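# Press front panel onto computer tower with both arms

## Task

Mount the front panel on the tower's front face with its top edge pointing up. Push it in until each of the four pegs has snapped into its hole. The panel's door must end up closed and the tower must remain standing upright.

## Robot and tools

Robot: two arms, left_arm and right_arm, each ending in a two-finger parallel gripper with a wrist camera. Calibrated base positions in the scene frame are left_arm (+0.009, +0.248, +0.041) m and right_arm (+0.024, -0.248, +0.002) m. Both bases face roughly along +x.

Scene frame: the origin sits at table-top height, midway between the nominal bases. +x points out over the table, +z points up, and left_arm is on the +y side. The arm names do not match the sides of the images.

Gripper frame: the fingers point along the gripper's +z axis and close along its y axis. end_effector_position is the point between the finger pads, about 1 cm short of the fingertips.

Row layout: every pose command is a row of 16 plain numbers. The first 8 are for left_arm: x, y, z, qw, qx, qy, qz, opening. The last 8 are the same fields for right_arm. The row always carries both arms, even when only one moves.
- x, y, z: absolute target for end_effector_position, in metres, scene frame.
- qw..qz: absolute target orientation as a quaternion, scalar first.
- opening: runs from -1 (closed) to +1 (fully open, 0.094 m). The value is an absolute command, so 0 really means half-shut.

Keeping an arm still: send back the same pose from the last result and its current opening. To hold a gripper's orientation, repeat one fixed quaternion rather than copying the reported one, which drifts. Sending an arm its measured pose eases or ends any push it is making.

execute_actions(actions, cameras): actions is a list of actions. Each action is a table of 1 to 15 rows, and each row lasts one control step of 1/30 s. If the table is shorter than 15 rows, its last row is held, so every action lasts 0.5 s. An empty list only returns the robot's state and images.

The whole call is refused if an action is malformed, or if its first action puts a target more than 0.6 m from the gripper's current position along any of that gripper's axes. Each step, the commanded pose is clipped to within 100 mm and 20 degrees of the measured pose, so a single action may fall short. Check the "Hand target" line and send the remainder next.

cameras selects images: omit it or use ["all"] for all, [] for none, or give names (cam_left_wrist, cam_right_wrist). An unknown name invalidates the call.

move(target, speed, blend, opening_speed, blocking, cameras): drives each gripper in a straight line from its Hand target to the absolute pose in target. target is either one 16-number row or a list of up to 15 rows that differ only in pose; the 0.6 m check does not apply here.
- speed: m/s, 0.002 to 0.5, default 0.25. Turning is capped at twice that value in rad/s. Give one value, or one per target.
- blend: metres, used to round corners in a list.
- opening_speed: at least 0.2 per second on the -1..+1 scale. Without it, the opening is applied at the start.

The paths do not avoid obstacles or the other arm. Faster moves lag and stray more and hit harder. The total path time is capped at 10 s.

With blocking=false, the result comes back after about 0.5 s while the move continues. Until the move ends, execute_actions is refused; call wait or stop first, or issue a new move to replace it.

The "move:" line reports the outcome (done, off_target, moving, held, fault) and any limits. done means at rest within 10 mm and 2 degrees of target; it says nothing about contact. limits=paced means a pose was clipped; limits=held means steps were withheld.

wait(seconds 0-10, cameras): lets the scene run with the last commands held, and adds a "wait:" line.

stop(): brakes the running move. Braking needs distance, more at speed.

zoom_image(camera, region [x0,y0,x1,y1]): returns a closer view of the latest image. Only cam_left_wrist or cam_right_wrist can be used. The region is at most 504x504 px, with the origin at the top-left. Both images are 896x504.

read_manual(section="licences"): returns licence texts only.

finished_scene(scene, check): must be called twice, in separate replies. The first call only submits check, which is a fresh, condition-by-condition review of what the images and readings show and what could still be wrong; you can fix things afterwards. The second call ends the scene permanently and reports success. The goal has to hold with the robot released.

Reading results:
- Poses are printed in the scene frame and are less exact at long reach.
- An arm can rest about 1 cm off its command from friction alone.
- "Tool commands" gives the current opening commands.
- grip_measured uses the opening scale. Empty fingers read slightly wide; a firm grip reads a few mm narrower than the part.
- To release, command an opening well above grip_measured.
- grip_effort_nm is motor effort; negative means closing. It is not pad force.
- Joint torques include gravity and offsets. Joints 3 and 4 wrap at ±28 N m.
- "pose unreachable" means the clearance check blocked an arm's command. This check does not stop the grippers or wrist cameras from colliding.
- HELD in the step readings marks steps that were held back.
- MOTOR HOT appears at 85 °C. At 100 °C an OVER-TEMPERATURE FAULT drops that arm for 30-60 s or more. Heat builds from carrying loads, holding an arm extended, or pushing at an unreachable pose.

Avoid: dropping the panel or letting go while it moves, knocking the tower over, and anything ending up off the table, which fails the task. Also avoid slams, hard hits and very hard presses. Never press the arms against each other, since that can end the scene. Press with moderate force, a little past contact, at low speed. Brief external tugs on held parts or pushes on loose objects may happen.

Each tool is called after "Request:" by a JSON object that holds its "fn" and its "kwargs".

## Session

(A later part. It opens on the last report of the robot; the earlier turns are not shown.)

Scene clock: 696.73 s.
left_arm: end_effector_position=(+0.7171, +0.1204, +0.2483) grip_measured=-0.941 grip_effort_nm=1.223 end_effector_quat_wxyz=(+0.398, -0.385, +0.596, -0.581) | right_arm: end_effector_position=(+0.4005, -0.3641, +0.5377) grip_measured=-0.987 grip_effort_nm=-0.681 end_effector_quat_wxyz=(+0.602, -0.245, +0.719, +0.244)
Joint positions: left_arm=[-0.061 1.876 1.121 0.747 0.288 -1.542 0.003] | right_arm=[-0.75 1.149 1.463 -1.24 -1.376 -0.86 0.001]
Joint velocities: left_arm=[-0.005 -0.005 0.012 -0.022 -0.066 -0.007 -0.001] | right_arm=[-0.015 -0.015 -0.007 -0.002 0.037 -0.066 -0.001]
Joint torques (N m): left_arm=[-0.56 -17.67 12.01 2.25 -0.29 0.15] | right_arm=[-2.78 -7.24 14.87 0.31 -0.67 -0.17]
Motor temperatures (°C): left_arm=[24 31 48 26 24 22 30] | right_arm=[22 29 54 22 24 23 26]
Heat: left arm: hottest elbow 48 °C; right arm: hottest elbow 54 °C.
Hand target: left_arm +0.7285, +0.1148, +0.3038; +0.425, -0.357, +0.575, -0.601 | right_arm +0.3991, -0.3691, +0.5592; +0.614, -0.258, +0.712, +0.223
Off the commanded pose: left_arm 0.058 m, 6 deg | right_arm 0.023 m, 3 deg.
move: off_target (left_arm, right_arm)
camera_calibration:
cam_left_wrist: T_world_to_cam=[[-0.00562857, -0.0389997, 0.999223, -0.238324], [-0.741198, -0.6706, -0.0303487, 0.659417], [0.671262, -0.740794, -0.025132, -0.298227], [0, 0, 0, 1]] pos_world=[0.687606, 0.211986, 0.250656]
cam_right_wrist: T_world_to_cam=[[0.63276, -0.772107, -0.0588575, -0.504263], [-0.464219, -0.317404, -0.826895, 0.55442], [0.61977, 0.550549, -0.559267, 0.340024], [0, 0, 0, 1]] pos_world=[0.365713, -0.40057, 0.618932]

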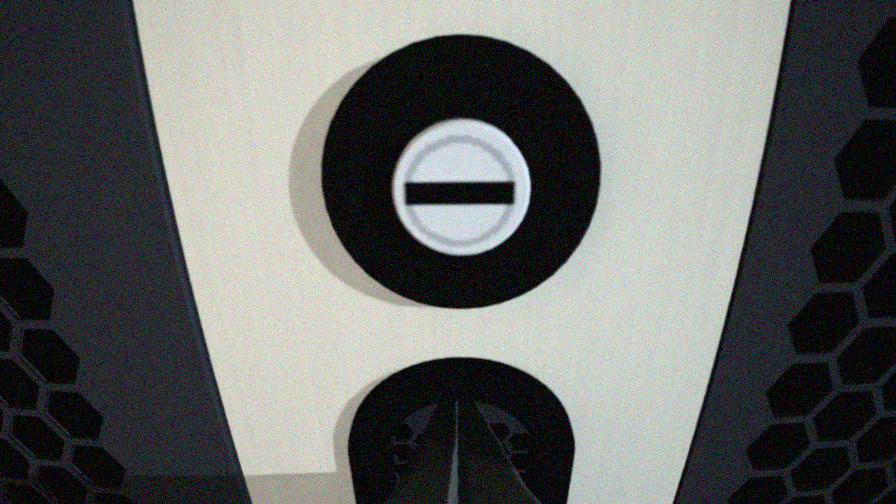

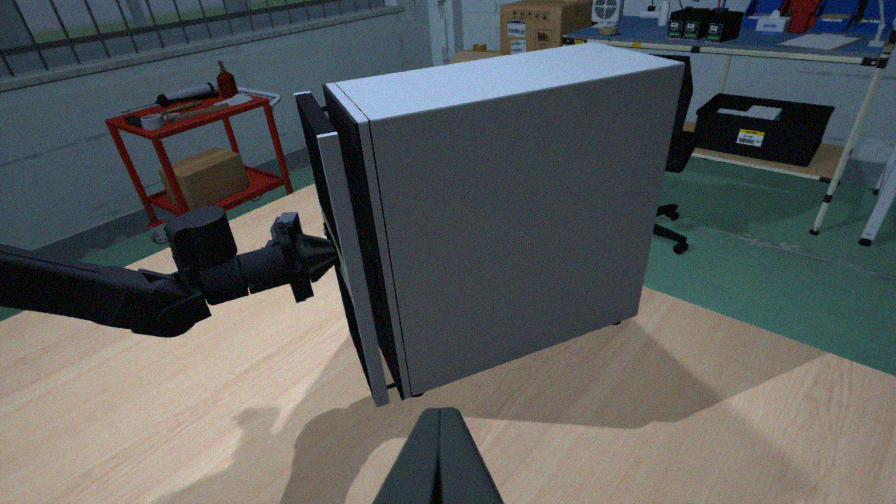

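Request:
{"fn": "move", "kwargs": {"target": [0.712,0.121,0.308,0.4249,-0.3569,0.5759,-0.6019,-0.45,0.40,-0.37,0.56,0.613,-0.259,0.712,0.223,-1], "speed": 0.06, "cameras": []}}

Request:
{"fn": "move", "kwargs": {"target": [0.739,0.112,0.304,0.4249,-0.3569,0.5759,-0.6019,-0.45,0.40,-0.37,0.56,0.613,-0.259,0.712,0.223,-1], "speed": 0.06}}

Request:
{"fn": "zoom_image", "kwargs": {"camera": "cam_right_wrist", "region": [200, 50, 450, 230]}}

Request:
{"fn": "zoom_image", "kwargs": {"camera": "cam_right_wrist", "region": [280, 280, 530, 460]}}

Scene clock: 703.73 s.
left_arm: end_effector_position=(+0.7133, +0.1208, +0.2706) grip_measured=-0.940 grip_effort_nm=1.228 end_effector_quat_wxyz=(+0.406, -0.376, +0.589, -0.588) | right_arm: end_effector_position=(+0.4006, -0.3642, +0.5373) grip_measured=-0.987 grip_effort_nm=-0.686 end_effector_quat_wxyz=(+0.602, -0.245, +0.719, +0.244)
Joint positions: left_arm=[-0.061 1.842 1.118 0.747 0.288 -1.542 0.003] | right_arm=[-0.75 1.15 1.463 -1.243 -1.376 -0.864 0.001]
Joint velocities: left_arm=[0.005 0.005 -0.002 0.002 0.051 0.022 -0.001] | right_arm=[-0.015 0.005 -0.002 -0.012 0.022 -0.051 0]
Joint torques (N m): left_arm=[0.15 -17.96 8.61 2.65 0.03 0.13] | right_arm=[-2.43 -7.41 14.75 0.46 -0.68 -0.23]
Motor temperatures (°C): left_arm=[24 31 48 26 24 22 30] | right_arm=[22 29 55 22 24 23 26]
Heat: left arm: hottest elbow 48 °C; right arm: hottest elbow 55 °C.
Hand target: left_arm +0.7124, +0.1209, +0.3073; +0.425, -0.357, +0.575, -0.601 | right_arm +0.3993, -0.3693, +0.5592; +0.614, -0.258, +0.712, +0.223
Off the commanded pose: left_arm 0.037 m, 4 deg | right_arm 0.023 m, 3 deg.
move: off_target (left_arm, right_arm)
No camera images: "cameras" was empty.

Scene clock: 704.53 s.
left_arm: end_effector_position=(+0.7173, +0.1210, +0.2685) grip_measured=-0.940 grip_effort_nm=1.223 end_effector_quat_wxyz=(+0.405, -0.380, +0.591, -0.586) | right_arm: end_effector_position=(+0.4006, -0.3642, +0.5373) grip_measured=-0.987 grip_effort_nm=-0.696 end_effector_quat_wxyz=(+0.602, -0.245, +0.719, +0.244)
Joint positions: left_arm=[-0.061 1.849 1.13 0.733 0.284 -1.542 0.003] | right_arm=[-0.75 1.15 1.463 -1.243 -1.376 -0.864 0.001]
Joint velocities: left_arm=[0.005 -0.024 0.007 0.012 -0.037 0.022 -0.001] | right_arm=[-0.005 0.005 -0.002 0.022 0.051 0.022 0]
Joint torques (N m): left_arm=[-0.85 -14.45 13.11 2.43 -0.18 0.14] | right_arm=[-2.55 -7.41 14.67 0.25 -0.7 -0.22]
Motor temperatures (°C): left_arm=[24 31 48 26 24 22 30] | right_arm=[22 29 55 22 24 23 26]
Heat: left arm: hottest elbow 48 °C; right arm: hottest elbow 55 °C.
Hand target: left_arm +0.7355, +0.1130, +0.3036; +0.424, -0.357, +0.575, -0.601 | right_arm +0.3992, -0.3693, +0.5592; +0.614, -0.258, +0.712, +0.223
Off the commanded pose: left_arm 0.043 m, 4 deg | right_arm 0.023 m, 3 deg.
move: off_target (left_arm, right_arm)
camera_calibration:
cam_left_wrist: T_world_to_cam=[[-0.0270915, -0.0366612, 0.99896, -0.243261], [-0.73808, -0.673229, -0.0447236, 0.662504], [0.674169, -0.738524, -0.00882014, -0.304208], [0, 0, 0, 1]] pos_world=[0.687479, 0.212433, 0.269954]
cam_right_wrist: T_world_to_cam=[[0.63318, -0.771734, -0.0592421, -0.504269], [-0.464555, -0.317697, -0.826594, 0.553942], [0.619089, 0.550904, -0.559672, 0.340383], [0, 0, 0, 1]] pos_world=[0.365902, -0.400694, 0.618514]

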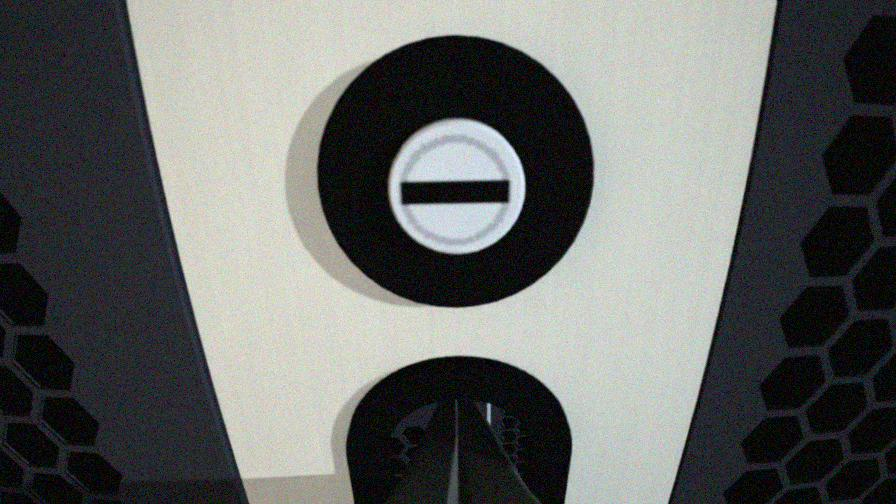

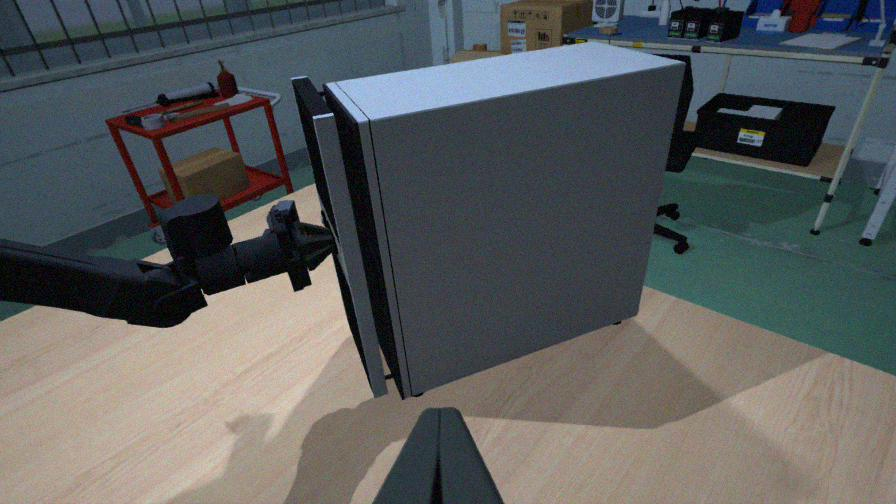

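Scaled by 2.016 from the camera's 896x504 image, which has a finer 1280x720 frame.

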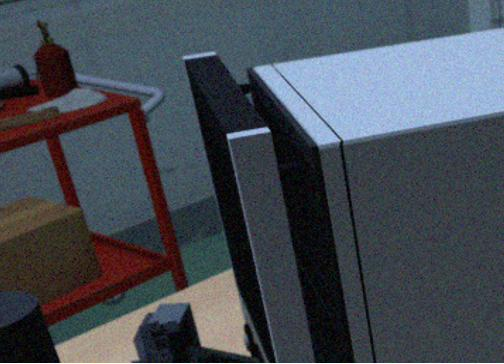

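Scaled by 2.016 from the camera's 896x504 image, which has a finer 1280x720 frame.

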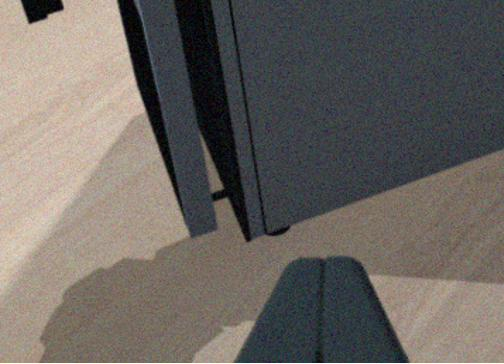

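Request:
{"fn": "move", "kwargs": {"target": [0.720,0.111,0.290,0.4249,-0.3569,0.5759,-0.6019,-0.45,0.42,-0.06,0.66,0.532,0.102,0.837,-0.077,-1], "speed": 0.15}}

Request:
{"fn": "zoom_image", "kwargs": {"camera": "cam_right_wrist", "region": [0, 100, 400, 500]}}

Scene clock: 722.73 s.
left_arm: end_effector_position=(+0.7162, +0.1204, +0.2695) grip_measured=-0.939 grip_effort_nm=1.228 end_effector_quat_wxyz=(+0.409, -0.379, +0.587, -0.587) | right_arm: end_effector_position=(+0.4222, -0.0678, +0.6461) grip_measured=-0.987 grip_effort_nm=-0.686 end_effector_quat_wxyz=(+0.527, +0.088, +0.839, -0.101)
Joint positions: left_arm=[-0.063 1.85 1.125 0.75 0.277 -1.542 0.003] | right_arm=[0.725 1.323 2.046 -1.459 0.89 0.529 0.001]
Joint velocities: left_arm=[-0.005 -0.015 0.007 0.002 -0.007 0.037 0] | right_arm=[-0.005 -0.005 0.002 -0.002 -0.051 -0.037 0]
Joint torques (N m): left_arm=[-1.14 -15.15 9.05 3.66 -0.14 0.18] | right_arm=[-0.5 -7.94 12.6 0.7 0.56 0.08]
Motor temperatures (°C): left_arm=[24 30 46 26 24 22 30] | right_arm=[22 29 56 22 25 23 26]
Heat: left arm: hottest elbow 46 °C; right arm: hottest elbow 56 °C.
Hand target: left_arm +0.7195, +0.1112, +0.2899; +0.424, -0.357, +0.575, -0.601 | right_arm +0.4181, -0.0661, +0.6628; +0.539, +0.098, +0.832, -0.085
Off the commanded pose: left_arm 0.023 m, 4 deg | right_arm 0.016 m, 3 deg.
move: off_target (left_arm, right_arm)
camera_calibration:
cam_left_wrist: T_world_to_cam=[[-0.0382563, -0.0354061, 0.998641, -0.236351], [-0.734183, -0.676948, -0.052126, 0.66105], [0.677873, -0.735179, -0.0000970485, -0.309288], [0, 0, 0, 1]] pos_world=[0.685948, 0.211746, 0.270457]
cam_right_wrist: T_world_to_cam=[[-0.271042, -0.959304, 0.0791935, -0.0031661], [-0.752258, 0.159775, -0.639203, 0.780857], [0.600537, -0.232825, -0.76495, 0.31198], [0, 0, 0, 1]] pos_world=[0.399191, -0.0551617, 0.738026]

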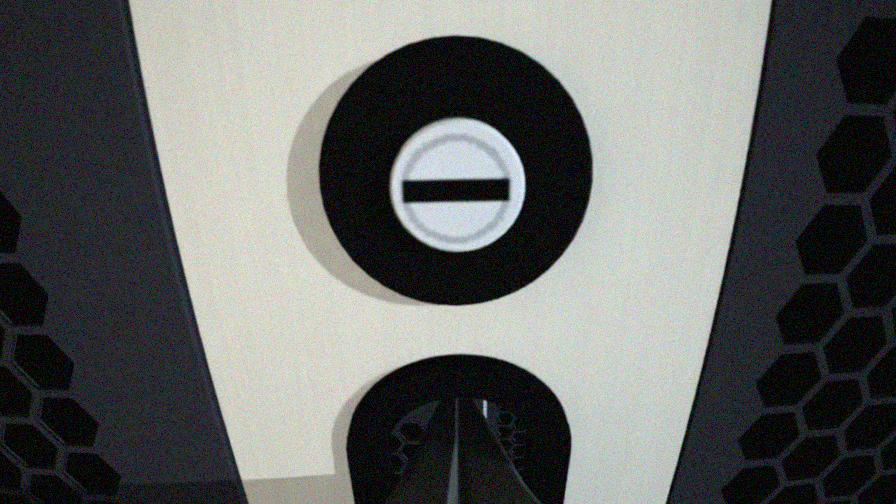

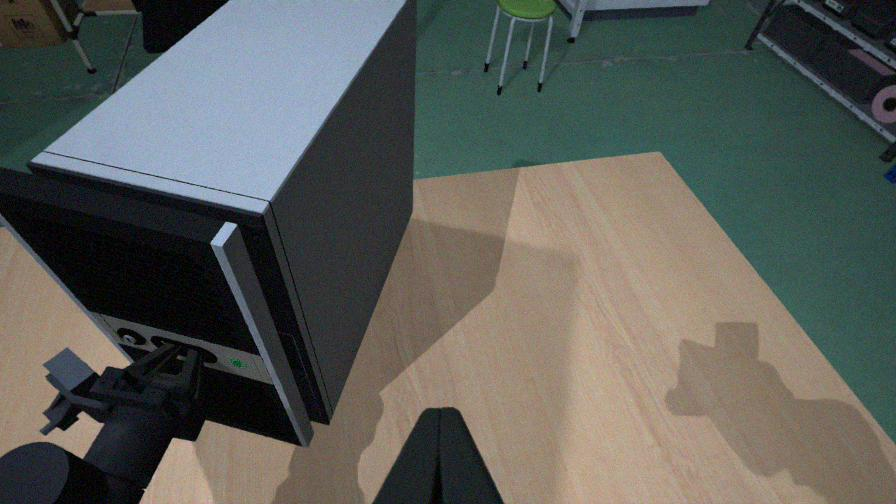

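Scaled by 1.260 from the camera's 896x504 image, which has a finer 1280x720 frame.

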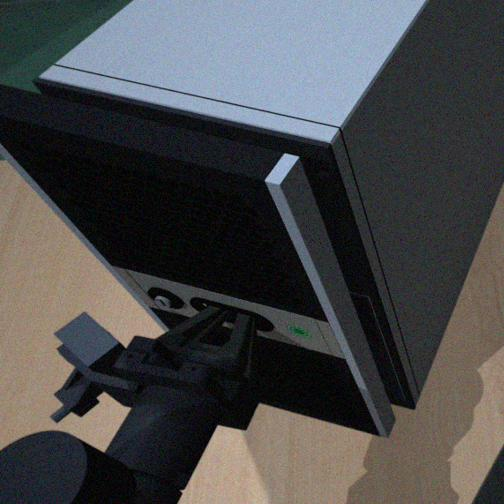

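Request:
{"fn": "move", "kwargs": {"target": [0.722,0.104,0.284,0.4249,-0.3569,0.5759,-0.6019,-0.45,0.42,-0.06,0.66,0.532,0.102,0.837,-0.077,-1], "speed": 0.1, "cameras": []}}

Scene clock: 729.90 s.
left_arm: end_effector_position=(+0.7165, +0.1202, +0.2697) grip_measured=-0.937 grip_effort_nm=1.228 end_effector_quat_wxyz=(+0.414, -0.378, +0.583, -0.588) | right_arm: end_effector_position=(+0.4246, -0.0629, +0.6427) grip_measured=-0.987 grip_effort_nm=-0.681 end_effector_quat_wxyz=(+0.522, +0.093, +0.843, -0.096)
Joint positions: left_arm=[-0.066 1.854 1.124 0.766 0.266 -1.542 0.003] | right_arm=[0.728 1.339 2.061 -1.48 0.882 0.559 0.001]
Joint velocities: left_arm=[0.005 -0.005 -0.012 0.007 -0.022 -0.022 0.001] | right_arm=[-0.005 0.005 -0.002 -0.007 0.051 -0.037 0]
Joint torques (N m): left_arm=[-1.55 -14.45 9.52 3.56 -0.21 0.15] | right_arm=[-0.5 -8.7 12.57 0.62 0.34 0.12]
Motor temperatures (°C): left_arm=[24 30 45 26 24 22 30] | right_arm=[22 29 55 22 24 23 26]
Heat: left arm: hottest elbow 45 °C; right arm: hottest elbow 55 °C.
Hand target: left_arm +0.7213, +0.1042, +0.2840; +0.424, -0.357, +0.575, -0.601 | right_arm +0.4197, -0.0605, +0.6594; +0.532, +0.102, +0.837, -0.077
Off the commanded pose: left_arm 0.022 m, 3 deg | right_arm 0.018 m, 3 deg.
move: off_target (left_arm, right_arm)
No camera images: "cameras" was empty.

Request:
{"fn": "move", "kwargs": {"target": [0.690,0.122,0.294,0.4249,-0.3569,0.5759,-0.6019,-0.45,0.42,-0.06,0.66,0.532,0.102,0.837,-0.077,-1], "speed": 0.08, "cameras": []}}

Request:
{"fn": "move", "kwargs": {"target": [0.712,0.114,0.294,0.4249,-0.3569,0.5759,-0.6019,-0.45,0.36,-0.25,0.45,0.62,-0.22,0.725,0.19,-1], "speed": 0.2}}

Request:
{"fn": "zoom_image", "kwargs": {"camera": "cam_right_wrist", "region": [230, 0, 480, 180]}}

Request:
{"fn": "zoom_image", "kwargs": {"camera": "cam_right_wrist", "region": [260, 240, 510, 420]}}

Scene clock: 741.37 s.
left_arm: end_effector_position=(+0.6891, +0.1173, +0.2556) grip_measured=-0.937 grip_effort_nm=1.233 end_effector_quat_wxyz=(+0.400, -0.379, +0.594, -0.586) | right_arm: end_effector_position=(+0.4245, -0.0630, +0.6429) grip_measured=-0.987 grip_effort_nm=-0.681 end_effector_quat_wxyz=(+0.522, +0.094, +0.842, -0.096)
Joint positions: left_arm=[-0.071 1.815 1.037 0.785 0.284 -1.542 0.003] | right_arm=[0.728 1.339 2.062 -1.48 0.882 0.561 0.001]
Joint velocities: left_arm=[-0.005 0.005 -0.002 -0.012 0.022 0.022 -0.001] | right_arm=[0.005 -0.005 0.002 -0.012 -0.051 -0.007 0]
Joint torques (N m): left_arm=[0.67 -16.85 8.29 3.34 0.11 0.13] | right_arm=[-1.14 -8.76 12.57 0.53 0.31 0.1]
Motor temperatures (°C): left_arm=[24 29 44 26 24 22 30] | right_arm=[22 29 56 22 24 23 26]
Heat: left arm: hottest elbow 44 °C; right arm: hottest elbow 56 °C.
Hand target: left_arm +0.6896, +0.1217, +0.2938; +0.425, -0.357, +0.575, -0.601 | right_arm +0.4197, -0.0605, +0.6593; +0.532, +0.102, +0.837, -0.077
Off the commanded pose: left_arm 0.039 m, 5 deg | right_arm 0.018 m, 3 deg.
move: off_target (left_arm, right_arm)
No camera images: "cameras" was empty.

Scene clock: 744.43 s.
left_arm: end_effector_position=(+0.6943, +0.1173, +0.2606) grip_measured=-0.937 grip_effort_nm=1.228 end_effector_quat_wxyz=(+0.404, -0.377, +0.591, -0.588) | right_arm: end_effector_position=(+0.3598, -0.2420, +0.4437) grip_measured=-0.987 grip_effort_nm=-0.672 end_effector_quat_wxyz=(+0.615, -0.206, +0.732, +0.208)
Joint positions: left_arm=[-0.071 1.821 1.054 0.785 0.28 -1.542 0.003] | right_arm=[-0.438 0.677 0.861 -0.483 -1.007 -0.203 0.001]
Joint velocities: left_arm=[-0.015 0.005 0.022 -0.007 0.007 -0.051 0] | right_arm=[-0.005 0.005 -0.002 -0.007 0.066 0.007 -0.002]
Joint torques (N m): left_arm=[-0.15 -14.56 11.84 2.52 -0.11 0.15] | right_arm=[-2.61 -1.61 10.41 2 -0.27 -0.19]
Motor temperatures (°C): left_arm=[24 30 44 26 24 22 30] | right_arm=[22 29 56 22 24 23 26]
Heat: left arm: hottest elbow 44 °C; right arm: hottest elbow 56 °C.
Hand target: left_arm +0.7096, +0.1147, +0.2937; +0.425, -0.357, +0.575, -0.601 | right_arm +0.3621, -0.2465, +0.4453; +0.621, -0.211, +0.728, +0.198
Off the commanded pose: left_arm 0.038 m, 4 deg | right_arm 0.010 m, 3 deg.
move: off_target (left_arm, right_arm)
camera_calibration:
cam_left_wrist: T_world_to_cam=[[-0.0314557, -0.0359471, 0.998859, -0.233123], [-0.741729, -0.66902, -0.047435, 0.645444], [0.669962, -0.742374, -0.00561851, -0.288988], [0, 0, 0, 1]] pos_world=[0.665022, 0.208897, 0.26185]
cam_right_wrist: T_world_to_cam=[[0.542623, -0.838268, -0.0535448, -0.375764], [-0.495608, -0.268043, -0.826151, 0.519479], [0.678184, 0.474826, -0.560899, 0.206782], [0, 0, 0, 1]] pos_world=[0.32112, -0.273934, 0.525031]

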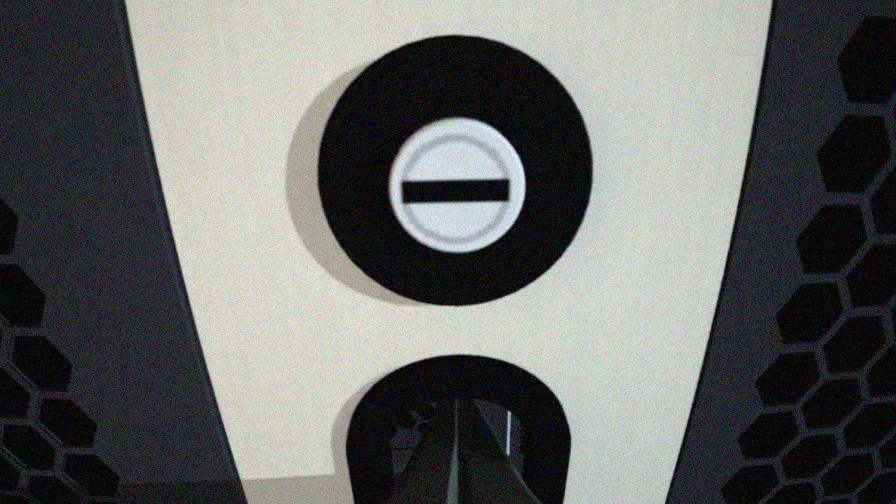

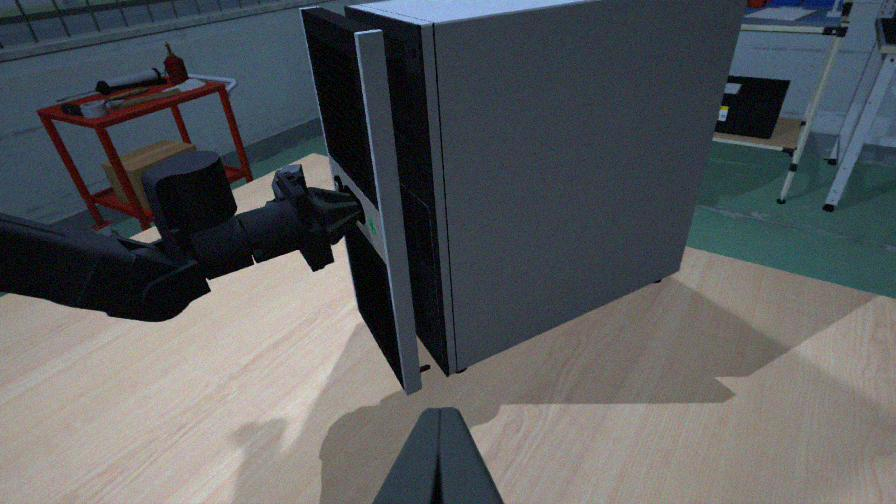

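Scaled by 2.016 from the camera's 896x504 image, which has a finer 1280x720 frame.

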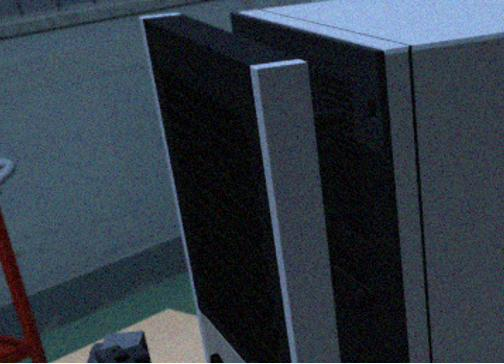

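Scaled by 2.016 from the camera's 896x504 image, which has a finer 1280x720 frame.

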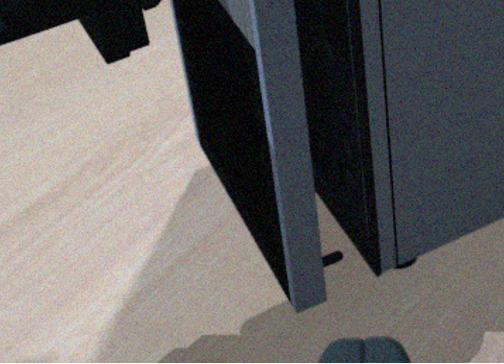

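Request:
{"fn": "move", "kwargs": {"target": [0.680,0.140,0.300,0.4249,-0.3569,0.5759,-0.6019,-0.45,0.36,-0.25,0.45,0.62,-0.22,0.725,0.19,-1], "cameras": []}}

Request:
{"fn": "move", "kwargs": {"target": [0.710,0.122,0.290,0.4249,-0.3569,0.5759,-0.6019,-0.45,0.36,-0.25,0.45,0.62,-0.22,0.725,0.19,-1], "speed": 0.06, "cameras": ["cam_right_wrist"]}}

Scene clock: 772.73 s.
left_arm: end_effector_position=(+0.6807, +0.1384, +0.2609) grip_measured=-0.937 grip_effort_nm=1.223 end_effector_quat_wxyz=(+0.402, -0.380, +0.593, -0.585) | right_arm: end_effector_position=(+0.3586, -0.2450, +0.4426) grip_measured=-0.987 grip_effort_nm=-0.681 end_effector_quat_wxyz=(+0.618, -0.218, +0.729, +0.200)
Joint positions: left_arm=[-0.033 1.784 1.007 0.785 0.317 -1.542 0.003] | right_arm=[-0.454 0.679 0.861 -0.491 -1.025 -0.244 0.001]
Joint velocities: left_arm=[0.005 -0.005 -0.007 -0.007 -0.037 -0.051 0.001] | right_arm=[-0.005 0.005 0.002 0.002 -0.037 -0.051 -0.001]
Joint torques (N m): left_arm=[0.09 -16.67 8.29 3.32 0.09 0.14] | right_arm=[-2.26 -1.96 11.95 0.9 -0.29 -0.17]
Motor temperatures (°C): left_arm=[24 29 44 26 24 22 30] | right_arm=[22 28 53 22 24 23 26]
Heat: left arm: hottest elbow 44 °C; right arm: hottest elbow 53 °C.
Hand target: left_arm +0.6797, +0.1396, +0.2995; +0.424, -0.357, +0.575, -0.601 | right_arm +0.3600, -0.2499, +0.4499; +0.622, -0.220, +0.727, +0.191
Off the commanded pose: left_arm 0.039 m, 5 deg | right_arm 0.009 m, 1 deg.
move: off_target (left_arm)
No camera images: "cameras" was empty.

Scene clock: 774.07 s.
left_arm: end_effector_position=(+0.6924, +0.1277, +0.2526) grip_measured=-0.937 grip_effort_nm=1.223 end_effector_quat_wxyz=(+0.401, -0.382, +0.594, -0.584) | right_arm: end_effector_position=(+0.3586, -0.2451, +0.4426) grip_measured=-0.987 grip_effort_nm=-0.691 end_effector_quat_wxyz=(+0.618, -0.218, +0.729, +0.199)
Joint positions: left_arm=[-0.053 1.823 1.041 0.785 0.294 -1.542 0.003] | right_arm=[-0.455 0.679 0.861 -0.491 -1.025 -0.245 0.001]
Joint velocities: left_arm=[-0.005 0.005 -0.002 -0.007 -0.037 -0.007 0] | right_arm=[-0.005 -0.005 -0.012 0.017 0.022 -0.066 0.001]
Joint torques (N m): left_arm=[-0.38 -14.27 11.77 3 -0.11 0.13] | right_arm=[-2.32 -2.2 12.01 0.85 -0.31 -0.2]
Motor temperatures (°C): left_arm=[24 29 44 26 24 22 30] | right_arm=[22 28 53 22 24 23 26]
Heat: left arm: hottest elbow 44 °C; right arm: hottest elbow 53 °C.
Hand target: left_arm +0.7073, +0.1229, +0.2896; +0.425, -0.357, +0.575, -0.601 | right_arm +0.3599, -0.2500, +0.4500; +0.622, -0.220, +0.727, +0.190
Off the commanded pose: left_arm 0.042 m, 5 deg | right_arm 0.009 m, 1 deg.
move: off_target (left_arm)
camera_calibration:
cam_right_wrist: T_world_to_cam=[[0.549312, -0.83527, -0.024089, -0.39247], [-0.480221, -0.291961, -0.827131, 0.506171], [0.683845, 0.465921, -0.561492, 0.20451], [0, 0, 0, 1]] pos_world=[0.318809, -0.275322, 0.524047]
Images, in order (width x height): cam_right_wrist 896x504.

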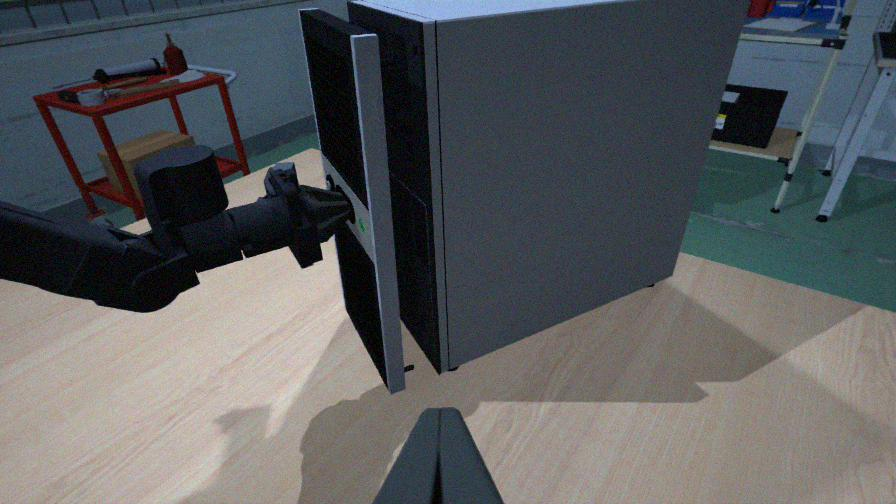

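Request:
{"fn": "move", "kwargs": {"target": [0.731,0.109,0.296,0.4249,-0.3569,0.5759,-0.6019,-0.45,0.36,-0.25,0.45,0.62,-0.22,0.725,0.19,-1], "speed": 0.06, "cameras": ["cam_right_wrist"]}}

Request:
{"fn": "move", "kwargs": {"target": [0.750,0.099,0.298,0.4249,-0.3569,0.5759,-0.6019,-0.45,0.36,-0.25,0.45,0.62,-0.22,0.725,0.19,-1], "speed": 0.06, "cameras": ["cam_right_wrist"]}}

Scene clock: 779.83 s.
left_arm: end_effector_position=(+0.7137, +0.1168, +0.2642) grip_measured=-0.937 grip_effort_nm=1.238 end_effector_quat_wxyz=(+0.407, -0.378, +0.588, -0.588) | right_arm: end_effector_position=(+0.3586, -0.2451, +0.4426) grip_measured=-0.987 grip_effort_nm=-0.681 end_effector_quat_wxyz=(+0.618, -0.218, +0.729, +0.199)
Joint positions: left_arm=[-0.069 1.855 1.116 0.762 0.275 -1.542 0.003] | right_arm=[-0.455 0.679 0.861 -0.491 -1.025 -0.245 0.001]
Joint velocities: left_arm=[-0.005 0.005 -0.017 0.007 -0.037 -0.022 0.001] | right_arm=[-0.005 -0.015 -0.007 -0.002 -0.007 -0.007 0]
Joint torques (N m): left_arm=[-0.67 -14.68 12.21 2.32 -0.11 0.14] | right_arm=[-2.26 -1.96 12.05 0.76 -0.29 -0.19]
Motor temperatures (°C): left_arm=[24 30 45 26 24 22 30] | right_arm=[22 28 53 22 24 23 26]
Heat: left arm: hottest elbow 45 °C; right arm: hottest elbow 53 °C.
Hand target: left_arm +0.7289, +0.1098, +0.2958; +0.425, -0.357, +0.575, -0.601 | right_arm +0.3599, -0.2499, +0.4499; +0.622, -0.220, +0.727, +0.191
Off the commanded pose: left_arm 0.037 m, 4 deg | right_arm 0.009 m, 1 deg.
move: off_target (left_arm)
camera_calibration:
cam_right_wrist: T_world_to_cam=[[0.549312, -0.83527, -0.024089, -0.39247], [-0.480221, -0.291961, -0.827131, 0.506171], [0.683845, 0.465921, -0.561492, 0.20451], [0, 0, 0, 1]] pos_world=[0.318809, -0.275322, 0.524047]
Images, in order (width x height): cam_right_wrist 896x504.

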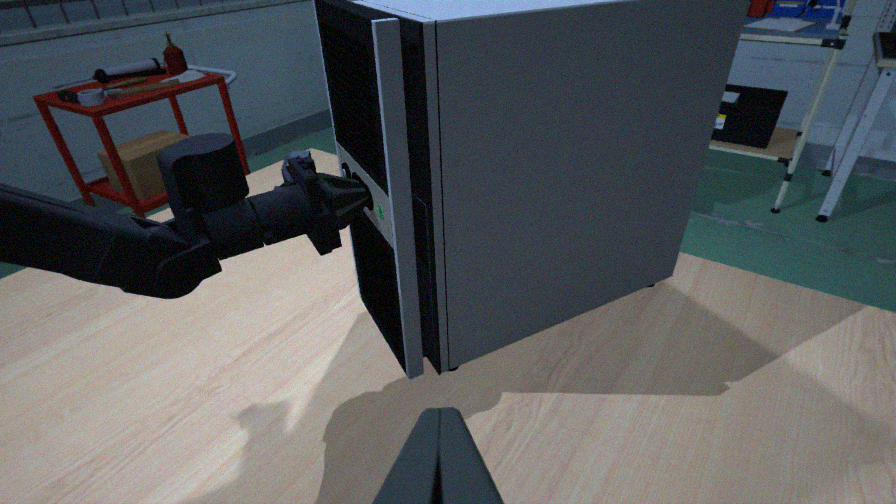

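Scene clock: 780.63 s.
left_arm: end_effector_position=(+0.7157, +0.1165, +0.2630) grip_measured=-0.937 grip_effort_nm=1.228 end_effector_quat_wxyz=(+0.406, -0.381, +0.590, -0.585) | right_arm: end_effector_position=(+0.3586, -0.2451, +0.4426) grip_measured=-0.987 grip_effort_nm=-0.686 end_effector_quat_wxyz=(+0.618, -0.218, +0.729, +0.199)
Joint positions: left_arm=[-0.07 1.857 1.122 0.75 0.272 -1.542 0.003] | right_arm=[-0.455 0.679 0.861 -0.491 -1.025 -0.245 0.001]
Joint velocities: left_arm=[0.015 -0.015 -0.007 -0.002 0.022 -0.022 0] | right_arm=[0.005 -0.005 -0.007 0.007 -0.095 -0.022 0.002]
Joint torques (N m): left_arm=[-1.61 -12.81 15.53 1.99 -0.54 0.17] | right_arm=[-2.78 -2.61 12 0.9 -0.31 -0.17]
Motor temperatures (°C): left_arm=[24 30 45 26 24 22 30] | right_arm=[22 28 53 22 24 23 26]
Heat: left arm: hottest elbow 45 °C; right arm: hottest elbow 53 °C.
Hand target: left_arm +0.7433, +0.1005, +0.2977; +0.424, -0.357, +0.575, -0.602 | right_arm +0.3599, -0.2499, +0.4499; +0.622, -0.220, +0.727, +0.191
Off the commanded pose: left_arm 0.052 m, 4 deg | right_arm 0.009 m, 1 deg.
move: off_target (left_arm)
camera_calibration:
cam_right_wrist: T_world_to_cam=[[0.549312, -0.83527, -0.024089, -0.39247], [-0.480221, -0.291961, -0.827131, 0.506171], [0.683845, 0.465921, -0.561492, 0.20451], [0, 0, 0, 1]] pos_world=[0.318809, -0.275322, 0.524047]
Images, in order (width x height): cam_right_wrist 896x504.

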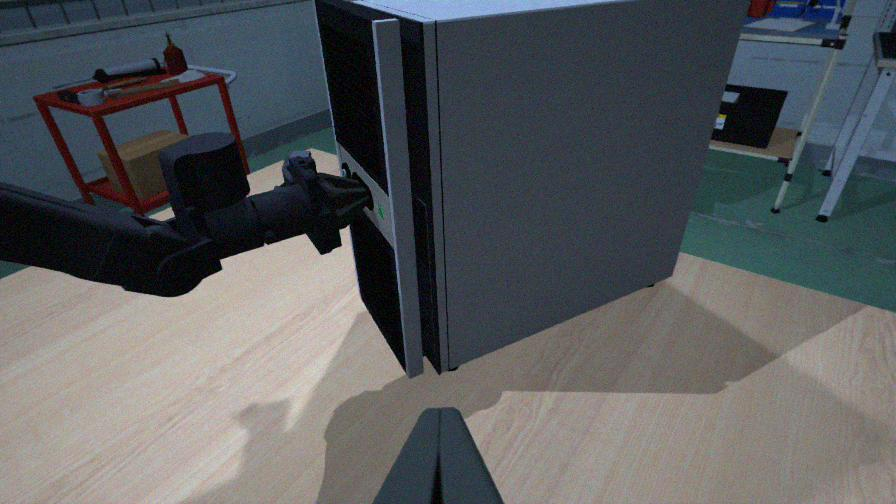

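Request:
{"fn": "move", "kwargs": {"target": [0.715,0.119,0.292,0.4249,-0.3569,0.5759,-0.6019,-0.45,0.36,-0.25,0.45,0.62,-0.22,0.725,0.19,-1], "speed": 0.1, "cameras": []}}

Request:
{"fn": "move", "kwargs": {"target": [0.732,0.109,0.283,0.4249,-0.3569,0.5759,-0.6019,-0.45,0.36,-0.25,0.45,0.62,-0.22,0.725,0.19,-1], "speed": 0.06, "cameras": []}}

Request:
{"fn": "move", "kwargs": {"target": [0.752,0.099,0.286,0.4249,-0.3569,0.5759,-0.6019,-0.45,0.36,-0.25,0.45,0.62,-0.22,0.725,0.19,-1], "speed": 0.06, "cameras": ["cam_right_wrist"]}}

Scene clock: 790.27 s.
left_arm: end_effector_position=(+0.7139, +0.1165, +0.2630) grip_measured=-0.937 grip_effort_nm=1.233 end_effector_quat_wxyz=(+0.405, -0.376, +0.590, -0.588) | right_arm: end_effector_position=(+0.3586, -0.2451, +0.4426) grip_measured=-0.987 grip_effort_nm=-0.681 end_effector_quat_wxyz=(+0.618, -0.218, +0.729, +0.199)
Joint positions: left_arm=[-0.067 1.857 1.117 0.761 0.283 -1.542 0.003] | right_arm=[-0.455 0.679 0.861 -0.491 -1.025 -0.245 0.001]
Joint velocities: left_arm=[-0.005 -0.005 -0.017 -0.002 -0.081 -0.007 0] | right_arm=[-0.005 0.005 -0.002 -0.007 -0.022 -0.081 0]
Joint torques (N m): left_arm=[0.44 -16.56 8.35 3.26 0.12 0.15] | right_arm=[-2.37 -1.79 12.03 0.96 -0.32 -0.18]
Motor temperatures (°C): left_arm=[24 30 47 26 24 22 30] | right_arm=[22 28 53 22 24 23 26]
Heat: left arm: hottest elbow 47 °C; right arm: hottest elbow 53 °C.
Hand target: left_arm +0.7148, +0.1188, +0.2918; +0.425, -0.357, +0.575, -0.601 | right_arm +0.3599, -0.2499, +0.4499; +0.622, -0.220, +0.727, +0.191
Off the commanded pose: left_arm 0.029 m, 4 deg | right_arm 0.009 m, 1 deg.
move: off_target (left_arm)
No camera images: "cameras" was empty.

Scene clock: 791.20 s.
left_arm: end_effector_position=(+0.7157, +0.1177, +0.2535) grip_measured=-0.936 grip_effort_nm=1.223 end_effector_quat_wxyz=(+0.407, -0.379, +0.592, -0.584) | right_arm: end_effector_position=(+0.3586, -0.2451, +0.4426) grip_measured=-0.987 grip_effort_nm=-0.681 end_effector_quat_wxyz=(+0.618, -0.218, +0.729, +0.199)
Joint positions: left_arm=[-0.067 1.873 1.117 0.77 0.275 -1.536 0.003] | right_arm=[-0.455 0.679 0.861 -0.491 -1.025 -0.245 0.001]
Joint velocities: left_arm=[-0.005 -0.005 -0.012 0.012 -0.066 0.007 -0.001] | right_arm=[-0.005 0.005 0.002 0.012 -0.007 0.051 -0.001]
Joint torques (N m): left_arm=[-0.73 -14.56 11.58 3.1 -0.13 0.11] | right_arm=[-1.61 -2.2 12.04 0.87 -0.28 -0.18]
Motor temperatures (°C): left_arm=[24 30 47 26 24 22 30] | right_arm=[22 28 53 22 24 23 26]
Heat: left arm: hottest elbow 47 °C; right arm: hottest elbow 53 °C.
Hand target: left_arm +0.7297, +0.1098, +0.2829; +0.425, -0.357, +0.575, -0.601 | right_arm +0.3599, -0.2499, +0.4499; +0.622, -0.220, +0.727, +0.191
Off the commanded pose: left_arm 0.035 m, 4 deg | right_arm 0.009 m, 1 deg.
move: off_target (left_arm)
No camera images: "cameras" was empty.

Scene clock: 791.90 s.
left_arm: end_effector_position=(+0.7230, +0.1175, +0.2536) grip_measured=-0.930 grip_effort_nm=1.233 end_effector_quat_wxyz=(+0.410, -0.379, +0.589, -0.584) | right_arm: end_effector_position=(+0.3586, -0.2451, +0.4426) grip_measured=-0.987 grip_effort_nm=-0.681 end_effector_quat_wxyz=(+0.618, -0.218, +0.729, +0.199)
Joint positions: left_arm=[-0.068 1.889 1.139 0.769 0.27 -1.535 0.003] | right_arm=[-0.455 0.679 0.861 -0.491 -1.025 -0.245 0.001]
Joint velocities: left_arm=[-0.005 -0.015 0.012 -0.022 0.022 -0.007 -0.002] | right_arm=[-0.005 -0.005 -0.002 -0.002 -0.007 0.007 0]
Joint torques (N m): left_arm=[-1.96 -13.51 14.52 2.13 -0.38 0.11] | right_arm=[-3.02 -1.79 12.08 0.88 -0.26 -0.21]
Motor temperatures (°C): left_arm=[24 30 47 26 24 22 30] | right_arm=[22 28 53 22 24 23 26]
Heat: left arm: hottest elbow 47 °C; right arm: hottest elbow 53 °C.
Hand target: left_arm +0.7467, +0.1002, +0.2857; +0.424, -0.357, +0.575, -0.601 | right_arm +0.3599, -0.2499, +0.4499; +0.622, -0.220, +0.727, +0.191
Off the commanded pose: left_arm 0.047 m, 4 deg | right_arm 0.009 m, 1 deg.
move: off_target (left_arm)
camera_calibration:
cam_right_wrist: T_world_to_cam=[[0.549312, -0.83527, -0.024089, -0.39247], [-0.480221, -0.291961, -0.827131, 0.506171], [0.683845, 0.465921, -0.561492, 0.20451], [0, 0, 0, 1]] pos_world=[0.318809, -0.275322, 0.524047]
Images, in order (width x height): cam_right_wrist 896x504.

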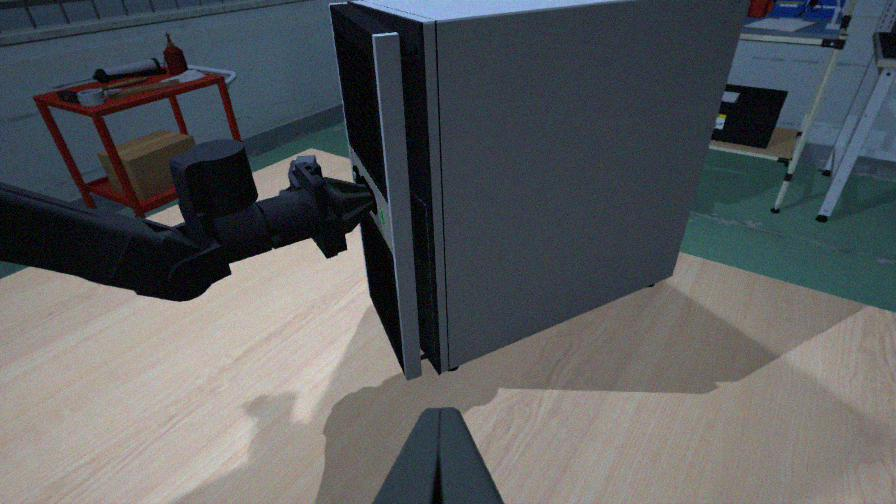

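Request:
{"fn": "zoom_image", "kwargs": {"camera": "cam_right_wrist", "region": [310, 0, 490, 130]}}

Request:
{"fn": "zoom_image", "kwargs": {"camera": "cam_right_wrist", "region": [340, 270, 520, 400]}}

Scaled by 2.800 from the camera's 896x504 image, which has a finer 1280x720 frame.

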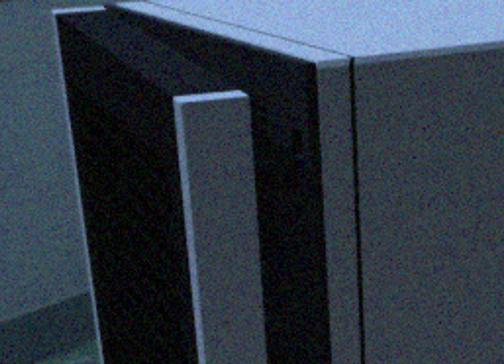

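Scaled by 2.800 from the camera's 896x504 image, which has a finer 1280x720 frame.

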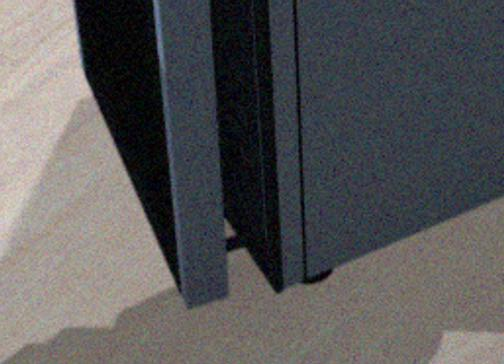

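Request:
{"fn": "move", "kwargs": {"target": [0.752,0.099,0.286,0.4249,-0.3569,0.5759,-0.6019,-0.45,0.42,-0.06,0.66,0.532,0.102,0.837,-0.077,-1], "cameras": ["cam_right_wrist"]}}

Request:
{"fn": "zoom_image", "kwargs": {"camera": "cam_right_wrist", "region": [0, 100, 400, 500]}}

Scene clock: 811.37 s.
left_arm: end_effector_position=(+0.7231, +0.1175, +0.2537) grip_measured=-0.930 grip_effort_nm=1.223 end_effector_quat_wxyz=(+0.410, -0.379, +0.589, -0.584) | right_arm: end_effector_position=(+0.4219, -0.0644, +0.6473) grip_measured=-0.987 grip_effort_nm=-0.686 end_effector_quat_wxyz=(+0.526, +0.084, +0.840, -0.100)
Joint positions: left_arm=[-0.068 1.889 1.139 0.769 0.27 -1.535 0.003] | right_arm=[0.732 1.331 2.06 -1.47 0.888 0.529 0.001]
Joint velocities: left_arm=[-0.015 -0.015 -0.022 -0.002 -0.022 -0.095 0] | right_arm=[-0.005 0.015 0.007 -0.012 0.095 0.007 -0.001]
Joint torques (N m): left_arm=[-1.85 -13.8 14.53 1.98 -0.41 0.1] | right_arm=[-0.5 -8.47 12.48 0.55 0.56 0.06]
Motor temperatures (°C): left_arm=[24 31 49 26 24 21 30] | right_arm=[22 28 54 22 24 23 26]
Heat: left arm: hottest elbow 49 °C; right arm: hottest elbow 54 °C.
Hand target: left_arm +0.7467, +0.1001, +0.2861; +0.425, -0.357, +0.575, -0.602 | right_arm +0.4175, -0.0637, +0.6641; +0.538, +0.094, +0.834, -0.084
Off the commanded pose: left_arm 0.047 m, 4 deg | right_arm 0.014 m, 3 deg.
move: off_target (left_arm, right_arm)
camera_calibration:
cam_right_wrist: T_world_to_cam=[[-0.263933, -0.961034, 0.0821721, -0.00511342], [-0.7559, 0.153172, -0.636517, 0.780237], [0.599128, -0.230112, -0.766873, 0.315881], [0, 0, 0, 1]] pos_world=[0.399178, -0.0517362, 0.739295]
Images, in order (width x height): cam_right_wrist 896x504.

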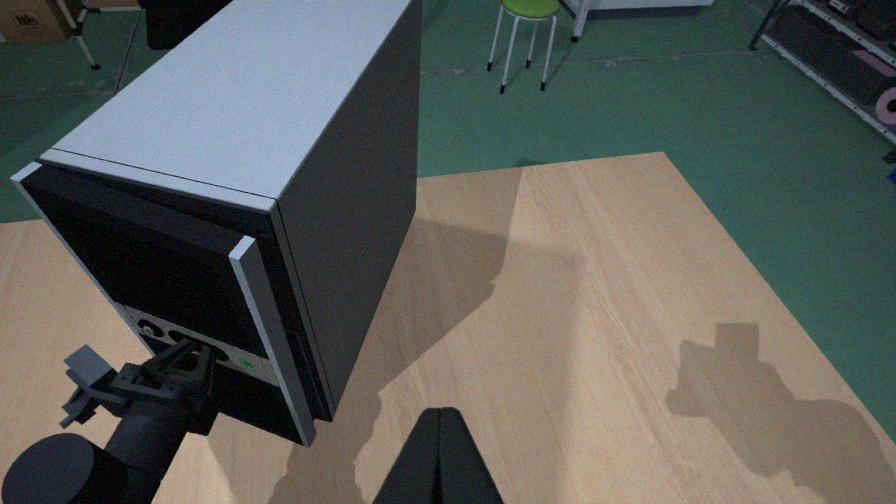

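Scaled by 1.260 from the camera's 896x504 image, which has a finer 1280x720 frame.

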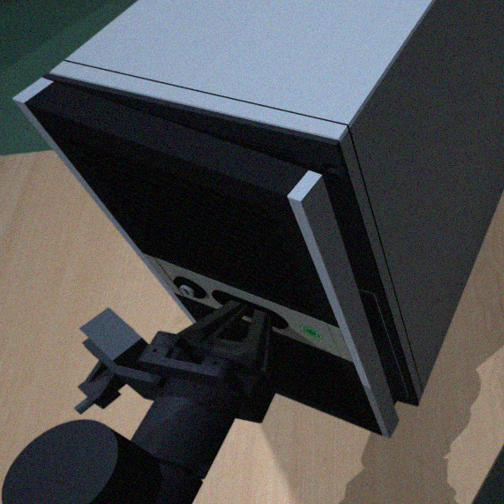

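Request:
{"fn": "move", "kwargs": {"target": [0.752,0.095,0.288,0.4558,-0.3865,0.5564,-0.5789,-0.45,0.42,-0.06,0.66,0.532,0.102,0.837,-0.077,-1], "cameras": ["cam_right_wrist"], "speed": 0.08}}

Request:
{"fn": "zoom_image", "kwargs": {"camera": "cam_right_wrist", "region": [0, 100, 400, 500]}}

Scene clock: 823.93 s.
left_arm: end_effector_position=(+0.7236, +0.1197, +0.2545) grip_measured=-0.930 grip_effort_nm=1.223 end_effector_quat_wxyz=(+0.439, -0.408, +0.570, -0.562) | right_arm: end_effector_position=(+0.4238, -0.0617, +0.6424) grip_measured=-0.987 grip_effort_nm=-0.681 end_effector_quat_wxyz=(+0.522, +0.092, +0.843, -0.096)
Joint positions: left_arm=[-0.094 1.881 1.129 0.769 0.143 -1.531 0.003] | right_arm=[0.732 1.339 2.06 -1.48 0.882 0.559 0.001]
Joint velocities: left_arm=[-0.005 -0.005 0.017 -0.007 -0.037 -0.022 0] | right_arm=[-0.005 -0.005 -0.007 0.002 0.022 0.022 0]
Joint torques (N m): left_arm=[-2.37 -13.68 14.57 1.91 -1.01 0.16] | right_arm=[-0.91 -8.23 12.55 0.66 0.33 0.1]
Motor temperatures (°C): left_arm=[24 31 50 26 24 21 30] | right_arm=[22 28 53 22 24 23 26]
Heat: left arm: hottest elbow 50 °C; right arm: hottest elbow 53 °C.
Hand target: left_arm +0.7460, +0.0962, +0.2880; +0.455, -0.387, +0.556, -0.578 | right_arm +0.4196, -0.0605, +0.6594; +0.532, +0.102, +0.837, -0.077
Off the commanded pose: left_arm 0.050 m, 4 deg | right_arm 0.018 m, 3 deg.
move: off_target (left_arm, right_arm)
camera_calibration:
cam_right_wrist: T_world_to_cam=[[-0.27171, -0.960016, 0.0673943, 0.0112528], [-0.759481, 0.17089, -0.627682, 0.775113], [0.591068, -0.221732, -0.775547, 0.32107], [0, 0, 0, 1]] pos_world=[0.401967, -0.0504642, 0.734771]
Images, in order (width x height): cam_right_wrist 896x504.

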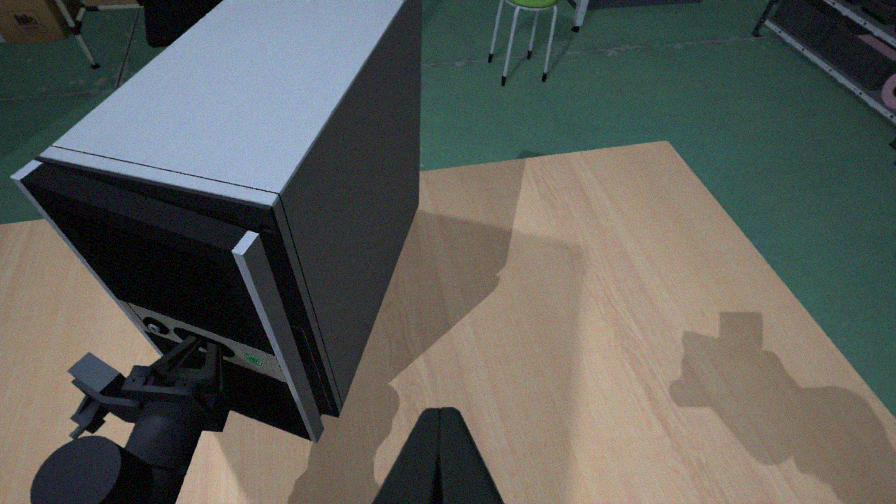

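Scaled by 1.260 from the camera's 896x504 image, which has a finer 1280x720 frame.

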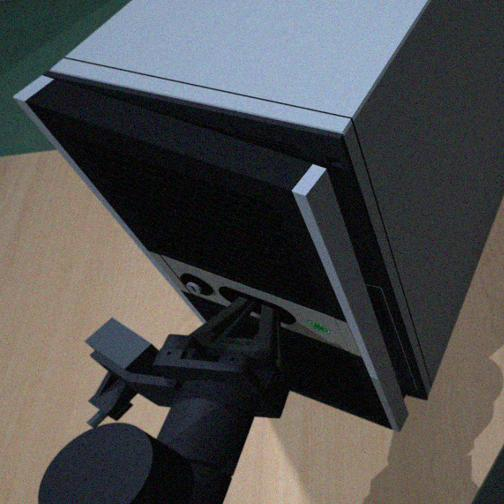

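Request:
{"fn": "move", "kwargs": {"target": [[0.752,0.095,0.288,0.4558,-0.3865,0.5564,-0.5789,-0.45,0.45,-0.06,0.45,0.704,0.0616,0.704,-0.0616,-1],[0.752,0.095,0.288,0.4558,-0.3865,0.5564,-0.5789,-0.45,0.62,0.035,0.38,0.704,0.0616,0.704,-0.0616,-1]]}}

Scene clock: 835.90 s.
left_arm: end_effector_position=(+0.7233, +0.1198, +0.2543) grip_measured=-0.930 grip_effort_nm=1.233 end_effector_quat_wxyz=(+0.440, -0.409, +0.569, -0.561) | right_arm: end_effector_position=(+0.6048, +0.0352, +0.3480) grip_measured=-0.987 grip_effort_nm=-0.686 end_effector_quat_wxyz=(+0.684, +0.053, +0.724, -0.068)
Joint positions: left_arm=[-0.095 1.88 1.128 0.769 0.138 -1.531 0.003] | right_arm=[0.639 1.574 1.177 0.318 0.821 0.032 0.001]
Joint velocities: left_arm=[-0.015 -0.005 0.002 -0.002 -0.051 0.022 0] | right_arm=[-0.005 -0.005 0.007 0.007 0.022 0.037 0]
Joint torques (N m): left_arm=[-2.73 -13.33 14.74 1.91 -0.82 0.18] | right_arm=[-2.37 -13.22 15.04 1.81 -0.01 -0.19]
Motor temperatures (°C): left_arm=[24 31 51 26 25 21 30] | right_arm=[22 28 53 22 24 23 26]
Heat: left arm: hottest elbow 51 °C; right arm: hottest elbow 53 °C.
Hand target: left_arm +0.7461, +0.0961, +0.2879; +0.455, -0.387, +0.555, -0.579 | right_arm +0.6170, +0.0344, +0.3776; +0.701, +0.067, +0.707, -0.061
Off the commanded pose: left_arm 0.051 m, 4 deg | right_arm 0.035 m, 3 deg.
move: off_target (left_arm, right_arm)
camera_calibration:
cam_left_wrist: T_world_to_cam=[[-0.0281906, -0.0469519, 0.998499, -0.226766], [-0.658016, -0.751072, -0.053895, 0.619224], [0.752476, -0.658548, -0.00972197, -0.37527], [0, 0, 0, 1]] pos_world=[0.683448, 0.207302, 0.25615]
cam_right_wrist: T_world_to_cam=[[-0.186983, -0.982141, 0.0208987, 0.138976], [-0.466721, 0.0700958, -0.881622, 0.626028], [0.864412, -0.174602, -0.471493, -0.265565], [0, 0, 0, 1]] pos_world=[0.547725, 0.0462435, 0.423804]

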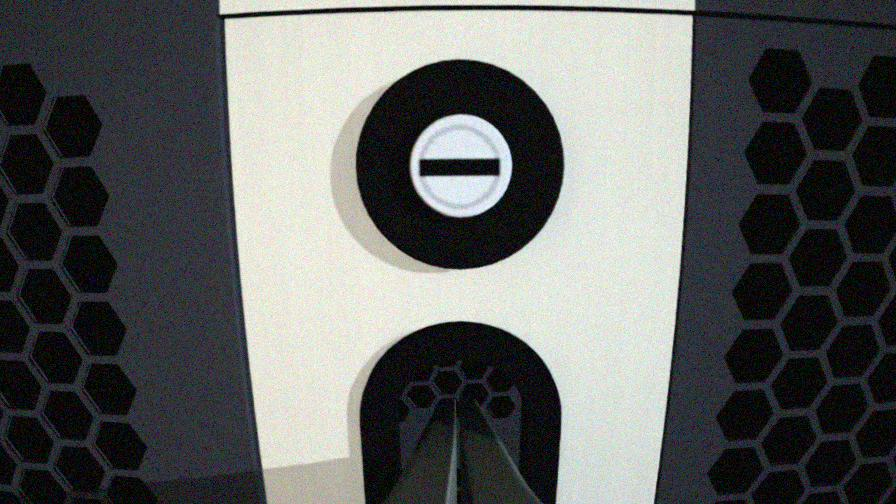

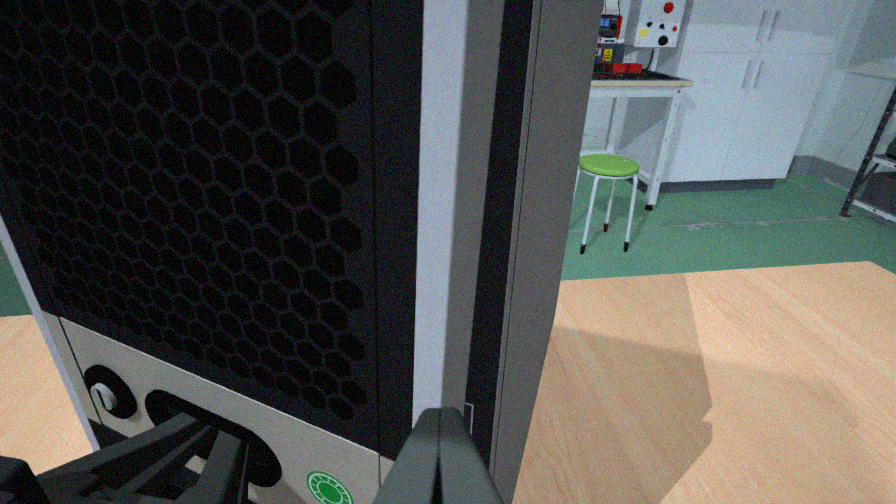

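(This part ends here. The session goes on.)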